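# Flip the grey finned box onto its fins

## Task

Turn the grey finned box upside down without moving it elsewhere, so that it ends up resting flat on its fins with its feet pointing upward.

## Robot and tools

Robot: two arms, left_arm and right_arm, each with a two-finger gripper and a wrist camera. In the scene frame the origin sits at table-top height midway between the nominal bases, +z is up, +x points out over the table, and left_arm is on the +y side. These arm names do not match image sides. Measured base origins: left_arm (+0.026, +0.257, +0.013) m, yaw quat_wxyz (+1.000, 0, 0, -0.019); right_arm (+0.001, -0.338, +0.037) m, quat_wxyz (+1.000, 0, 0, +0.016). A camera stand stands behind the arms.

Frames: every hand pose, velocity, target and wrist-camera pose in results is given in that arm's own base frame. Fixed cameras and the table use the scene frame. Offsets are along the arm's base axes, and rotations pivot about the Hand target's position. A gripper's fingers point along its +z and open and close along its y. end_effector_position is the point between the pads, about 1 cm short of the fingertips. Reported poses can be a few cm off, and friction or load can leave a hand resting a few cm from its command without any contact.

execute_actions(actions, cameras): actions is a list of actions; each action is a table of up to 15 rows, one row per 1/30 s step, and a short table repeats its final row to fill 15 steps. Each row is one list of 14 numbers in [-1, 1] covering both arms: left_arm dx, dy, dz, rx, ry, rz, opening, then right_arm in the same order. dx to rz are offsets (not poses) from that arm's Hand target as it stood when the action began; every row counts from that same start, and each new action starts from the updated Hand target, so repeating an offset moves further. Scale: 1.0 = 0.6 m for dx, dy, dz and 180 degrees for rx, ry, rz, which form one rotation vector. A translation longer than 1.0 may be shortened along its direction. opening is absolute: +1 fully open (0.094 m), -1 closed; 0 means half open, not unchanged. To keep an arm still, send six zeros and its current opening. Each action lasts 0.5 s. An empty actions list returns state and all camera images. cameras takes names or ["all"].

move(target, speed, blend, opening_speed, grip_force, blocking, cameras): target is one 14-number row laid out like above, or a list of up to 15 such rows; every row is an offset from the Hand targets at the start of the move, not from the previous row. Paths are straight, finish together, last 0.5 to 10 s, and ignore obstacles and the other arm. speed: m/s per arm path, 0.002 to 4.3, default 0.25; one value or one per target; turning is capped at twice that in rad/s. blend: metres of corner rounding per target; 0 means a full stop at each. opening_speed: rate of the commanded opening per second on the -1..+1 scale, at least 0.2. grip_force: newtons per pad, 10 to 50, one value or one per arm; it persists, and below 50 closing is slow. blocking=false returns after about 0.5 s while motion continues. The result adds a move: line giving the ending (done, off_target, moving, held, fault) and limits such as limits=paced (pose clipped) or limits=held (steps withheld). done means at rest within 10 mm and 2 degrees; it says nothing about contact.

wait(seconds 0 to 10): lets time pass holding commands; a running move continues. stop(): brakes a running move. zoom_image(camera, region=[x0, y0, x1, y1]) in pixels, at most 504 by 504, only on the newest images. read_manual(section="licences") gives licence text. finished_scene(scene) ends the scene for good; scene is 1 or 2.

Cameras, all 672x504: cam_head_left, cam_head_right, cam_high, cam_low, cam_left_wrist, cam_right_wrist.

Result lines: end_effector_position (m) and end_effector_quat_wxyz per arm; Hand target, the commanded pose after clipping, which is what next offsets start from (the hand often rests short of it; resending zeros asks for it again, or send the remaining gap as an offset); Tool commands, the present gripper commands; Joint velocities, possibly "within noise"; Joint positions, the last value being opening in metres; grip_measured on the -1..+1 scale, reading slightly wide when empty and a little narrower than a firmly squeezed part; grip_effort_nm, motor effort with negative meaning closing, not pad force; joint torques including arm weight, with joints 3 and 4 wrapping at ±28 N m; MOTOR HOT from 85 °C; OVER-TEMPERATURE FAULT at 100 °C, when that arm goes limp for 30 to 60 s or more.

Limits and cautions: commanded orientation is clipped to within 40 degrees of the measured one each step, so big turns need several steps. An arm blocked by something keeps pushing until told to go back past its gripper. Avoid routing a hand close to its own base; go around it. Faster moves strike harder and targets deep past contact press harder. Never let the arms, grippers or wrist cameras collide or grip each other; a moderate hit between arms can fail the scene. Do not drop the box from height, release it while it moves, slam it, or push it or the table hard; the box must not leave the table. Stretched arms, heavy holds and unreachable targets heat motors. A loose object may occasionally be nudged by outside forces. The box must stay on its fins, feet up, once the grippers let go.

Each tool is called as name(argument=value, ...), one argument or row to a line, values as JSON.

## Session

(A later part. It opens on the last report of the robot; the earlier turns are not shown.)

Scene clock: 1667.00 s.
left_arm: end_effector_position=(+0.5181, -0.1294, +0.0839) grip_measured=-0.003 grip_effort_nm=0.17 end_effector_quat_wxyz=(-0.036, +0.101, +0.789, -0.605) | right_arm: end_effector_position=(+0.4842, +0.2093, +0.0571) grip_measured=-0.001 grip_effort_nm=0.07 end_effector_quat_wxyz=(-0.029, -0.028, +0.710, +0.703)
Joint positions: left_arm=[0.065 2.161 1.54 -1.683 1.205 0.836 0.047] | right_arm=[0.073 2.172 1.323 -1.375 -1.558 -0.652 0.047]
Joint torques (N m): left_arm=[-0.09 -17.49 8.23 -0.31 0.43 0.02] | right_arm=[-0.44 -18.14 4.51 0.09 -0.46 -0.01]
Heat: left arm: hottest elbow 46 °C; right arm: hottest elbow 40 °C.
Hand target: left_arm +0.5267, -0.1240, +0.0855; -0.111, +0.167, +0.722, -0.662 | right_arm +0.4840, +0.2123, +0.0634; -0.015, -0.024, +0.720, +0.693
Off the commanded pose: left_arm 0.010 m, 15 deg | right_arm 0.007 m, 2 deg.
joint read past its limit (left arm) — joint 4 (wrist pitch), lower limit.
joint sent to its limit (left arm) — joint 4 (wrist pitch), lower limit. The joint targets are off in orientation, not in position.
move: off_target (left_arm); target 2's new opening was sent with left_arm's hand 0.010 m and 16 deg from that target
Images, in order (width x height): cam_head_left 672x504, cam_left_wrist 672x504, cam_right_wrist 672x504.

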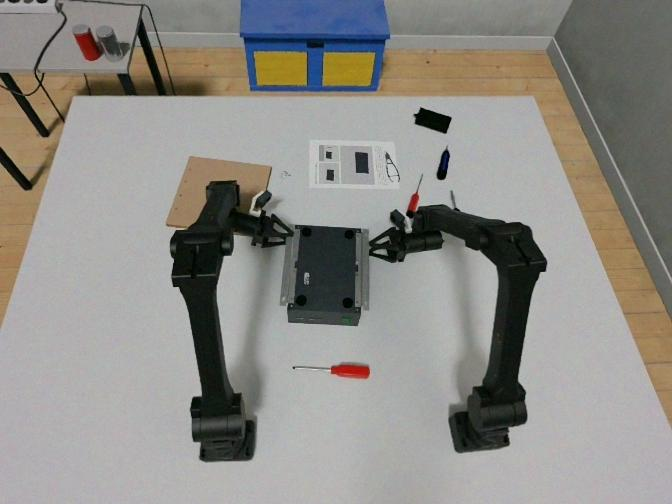

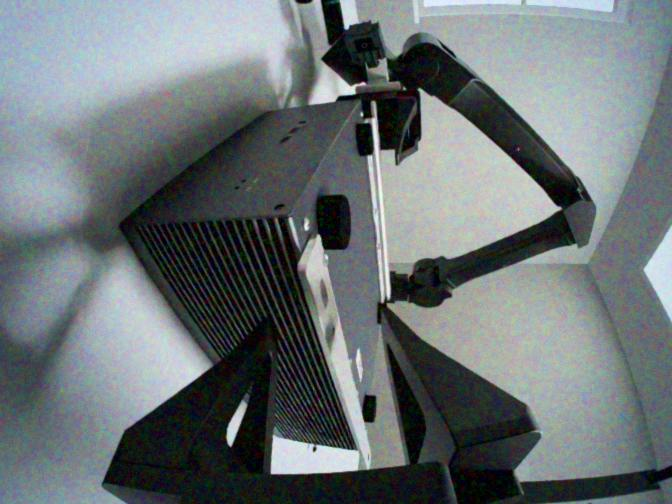

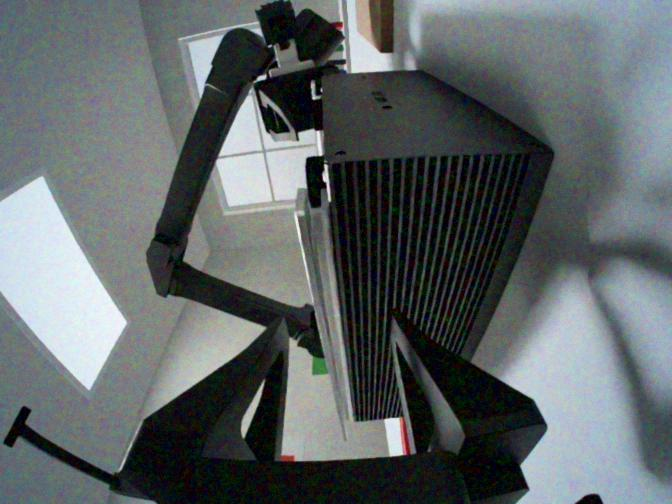

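move(
  target=[
    [-0.014,0.15,0,0,0,0,0,0,-0.15,0,0,0,0,0],
    [-0.03,0.2,0.15,0,0,0,0,-0.03,-0.2,0.15,0,0,0,0],
  ],
  speed=0.08,
  blend=0.01,
  cameras=["cam_head_left","cam_low","cam_left_wrist","cam_right_wrist"],
)

zoom_image(
  camera="cam_head_left",
  region=[230, 190, 430, 340],
)

zoom_image(
  camera="cam_low",
  region=[240, 230, 440, 330],
)

Scene clock: 1680.67 s.
left_arm: end_effector_position=(+0.5091, -0.0086, +0.1722) grip_measured=-0.003 grip_effort_nm=0.17 end_effector_quat_wxyz=(+0.062, +0.058, +0.829, -0.553) | right_arm: end_effector_position=(+0.4661, +0.0988, +0.1494) grip_measured=-0.001 grip_effort_nm=0.07 end_effector_quat_wxyz=(+0.022, -0.002, +0.751, +0.660)
Joint positions: left_arm=[0.295 1.925 1.491 -1.683 1.109 0.777 0.047] | right_arm=[-0.158 1.93 1.261 -1.677 -1.391 -0.818 0.047]
Joint torques (N m): left_arm=[0.03 -16.56 7.12 -0.08 0.73 -0.23] | right_arm=[-1.85 -15.27 5.33 -1.02 -0.47 -0.01]
Heat: left arm: hottest elbow 45 °C; right arm: hottest elbow 39 °C.
Hand target: left_arm +0.5087, -0.0040, +0.1756; -0.111, +0.167, +0.722, -0.662 | right_arm +0.4661, +0.0923, +0.1535; -0.015, -0.024, +0.720, +0.693
Off the commanded pose: left_arm 0.006 m, 29 deg | right_arm 0.008 m, 7 deg.
joint read past its limit (left arm) — joint 4 (wrist pitch), lower limit.
joint sent to its limit (left arm) — joint 4 (wrist pitch), lower limit. The joint targets are off in orientation, not in position.
joint sent to its limit (right arm) — joint 4 (wrist pitch), lower limit. The joint targets are off in orientation, not in position.
move: off_target (left_arm, right_arm)
Images, in order (width x height): cam_head_left 672x504, cam_low 672x504, cam_left_wrist 672x504, cam_right_wrist 672x504.

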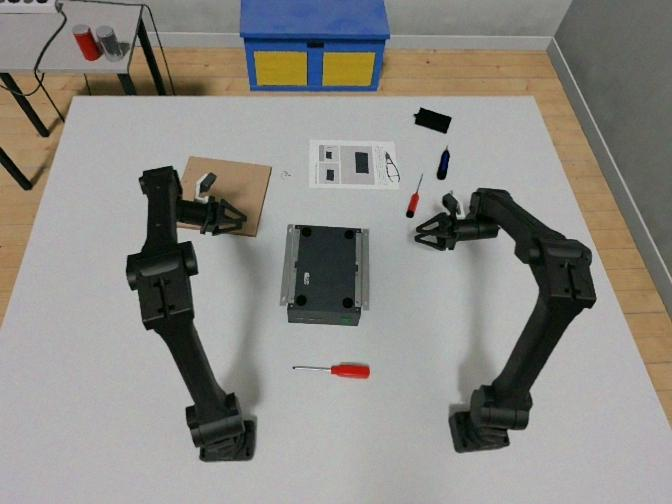

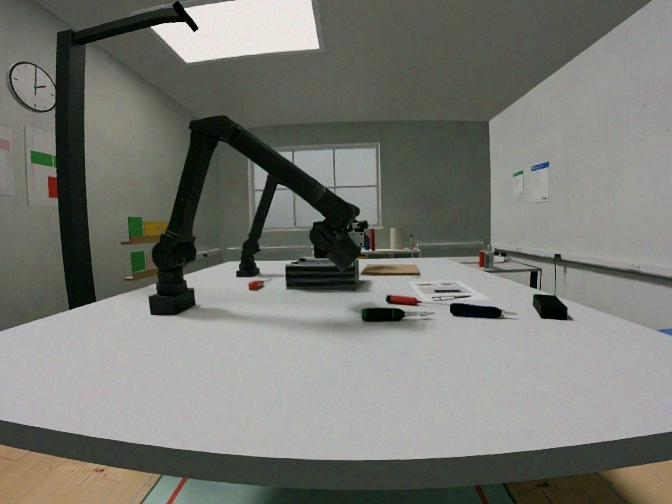

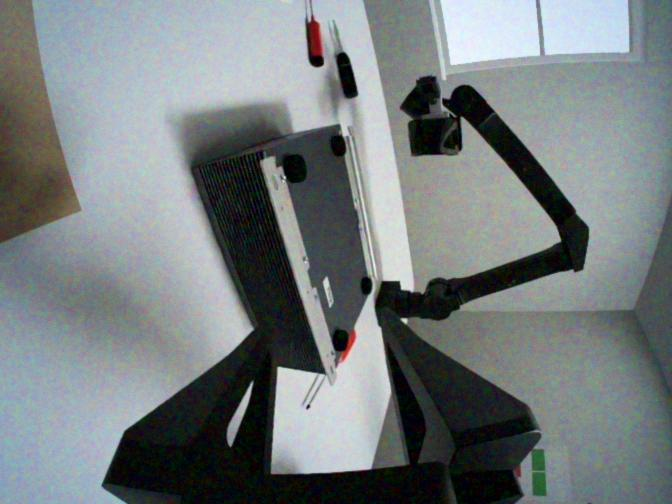

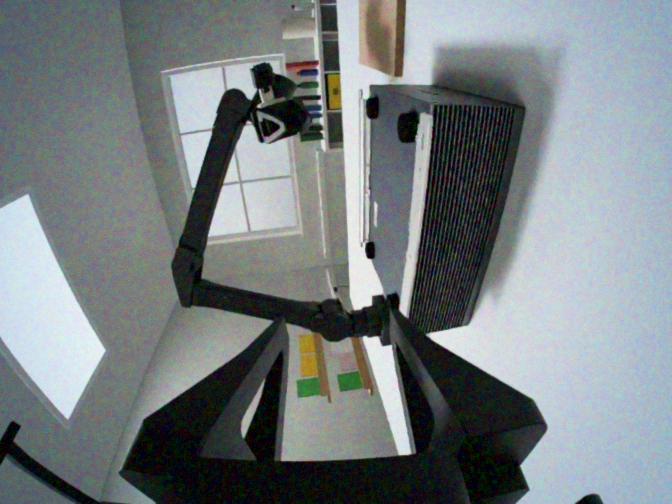

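Scaled by 2.520.

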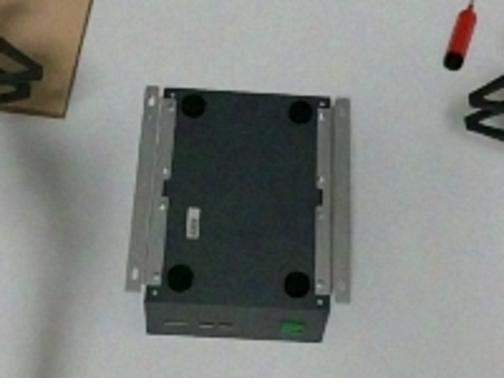

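Scaled by 2.520.

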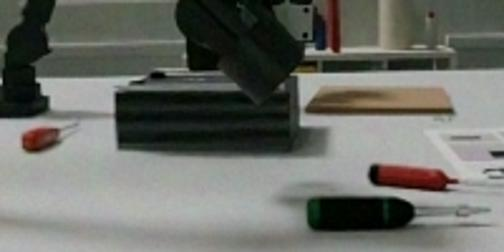

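Box lies flat on its fins, feet up, at its original place; arms are clear.

finished_scene(
  scene=2,
)

The scene is finished: the task was done.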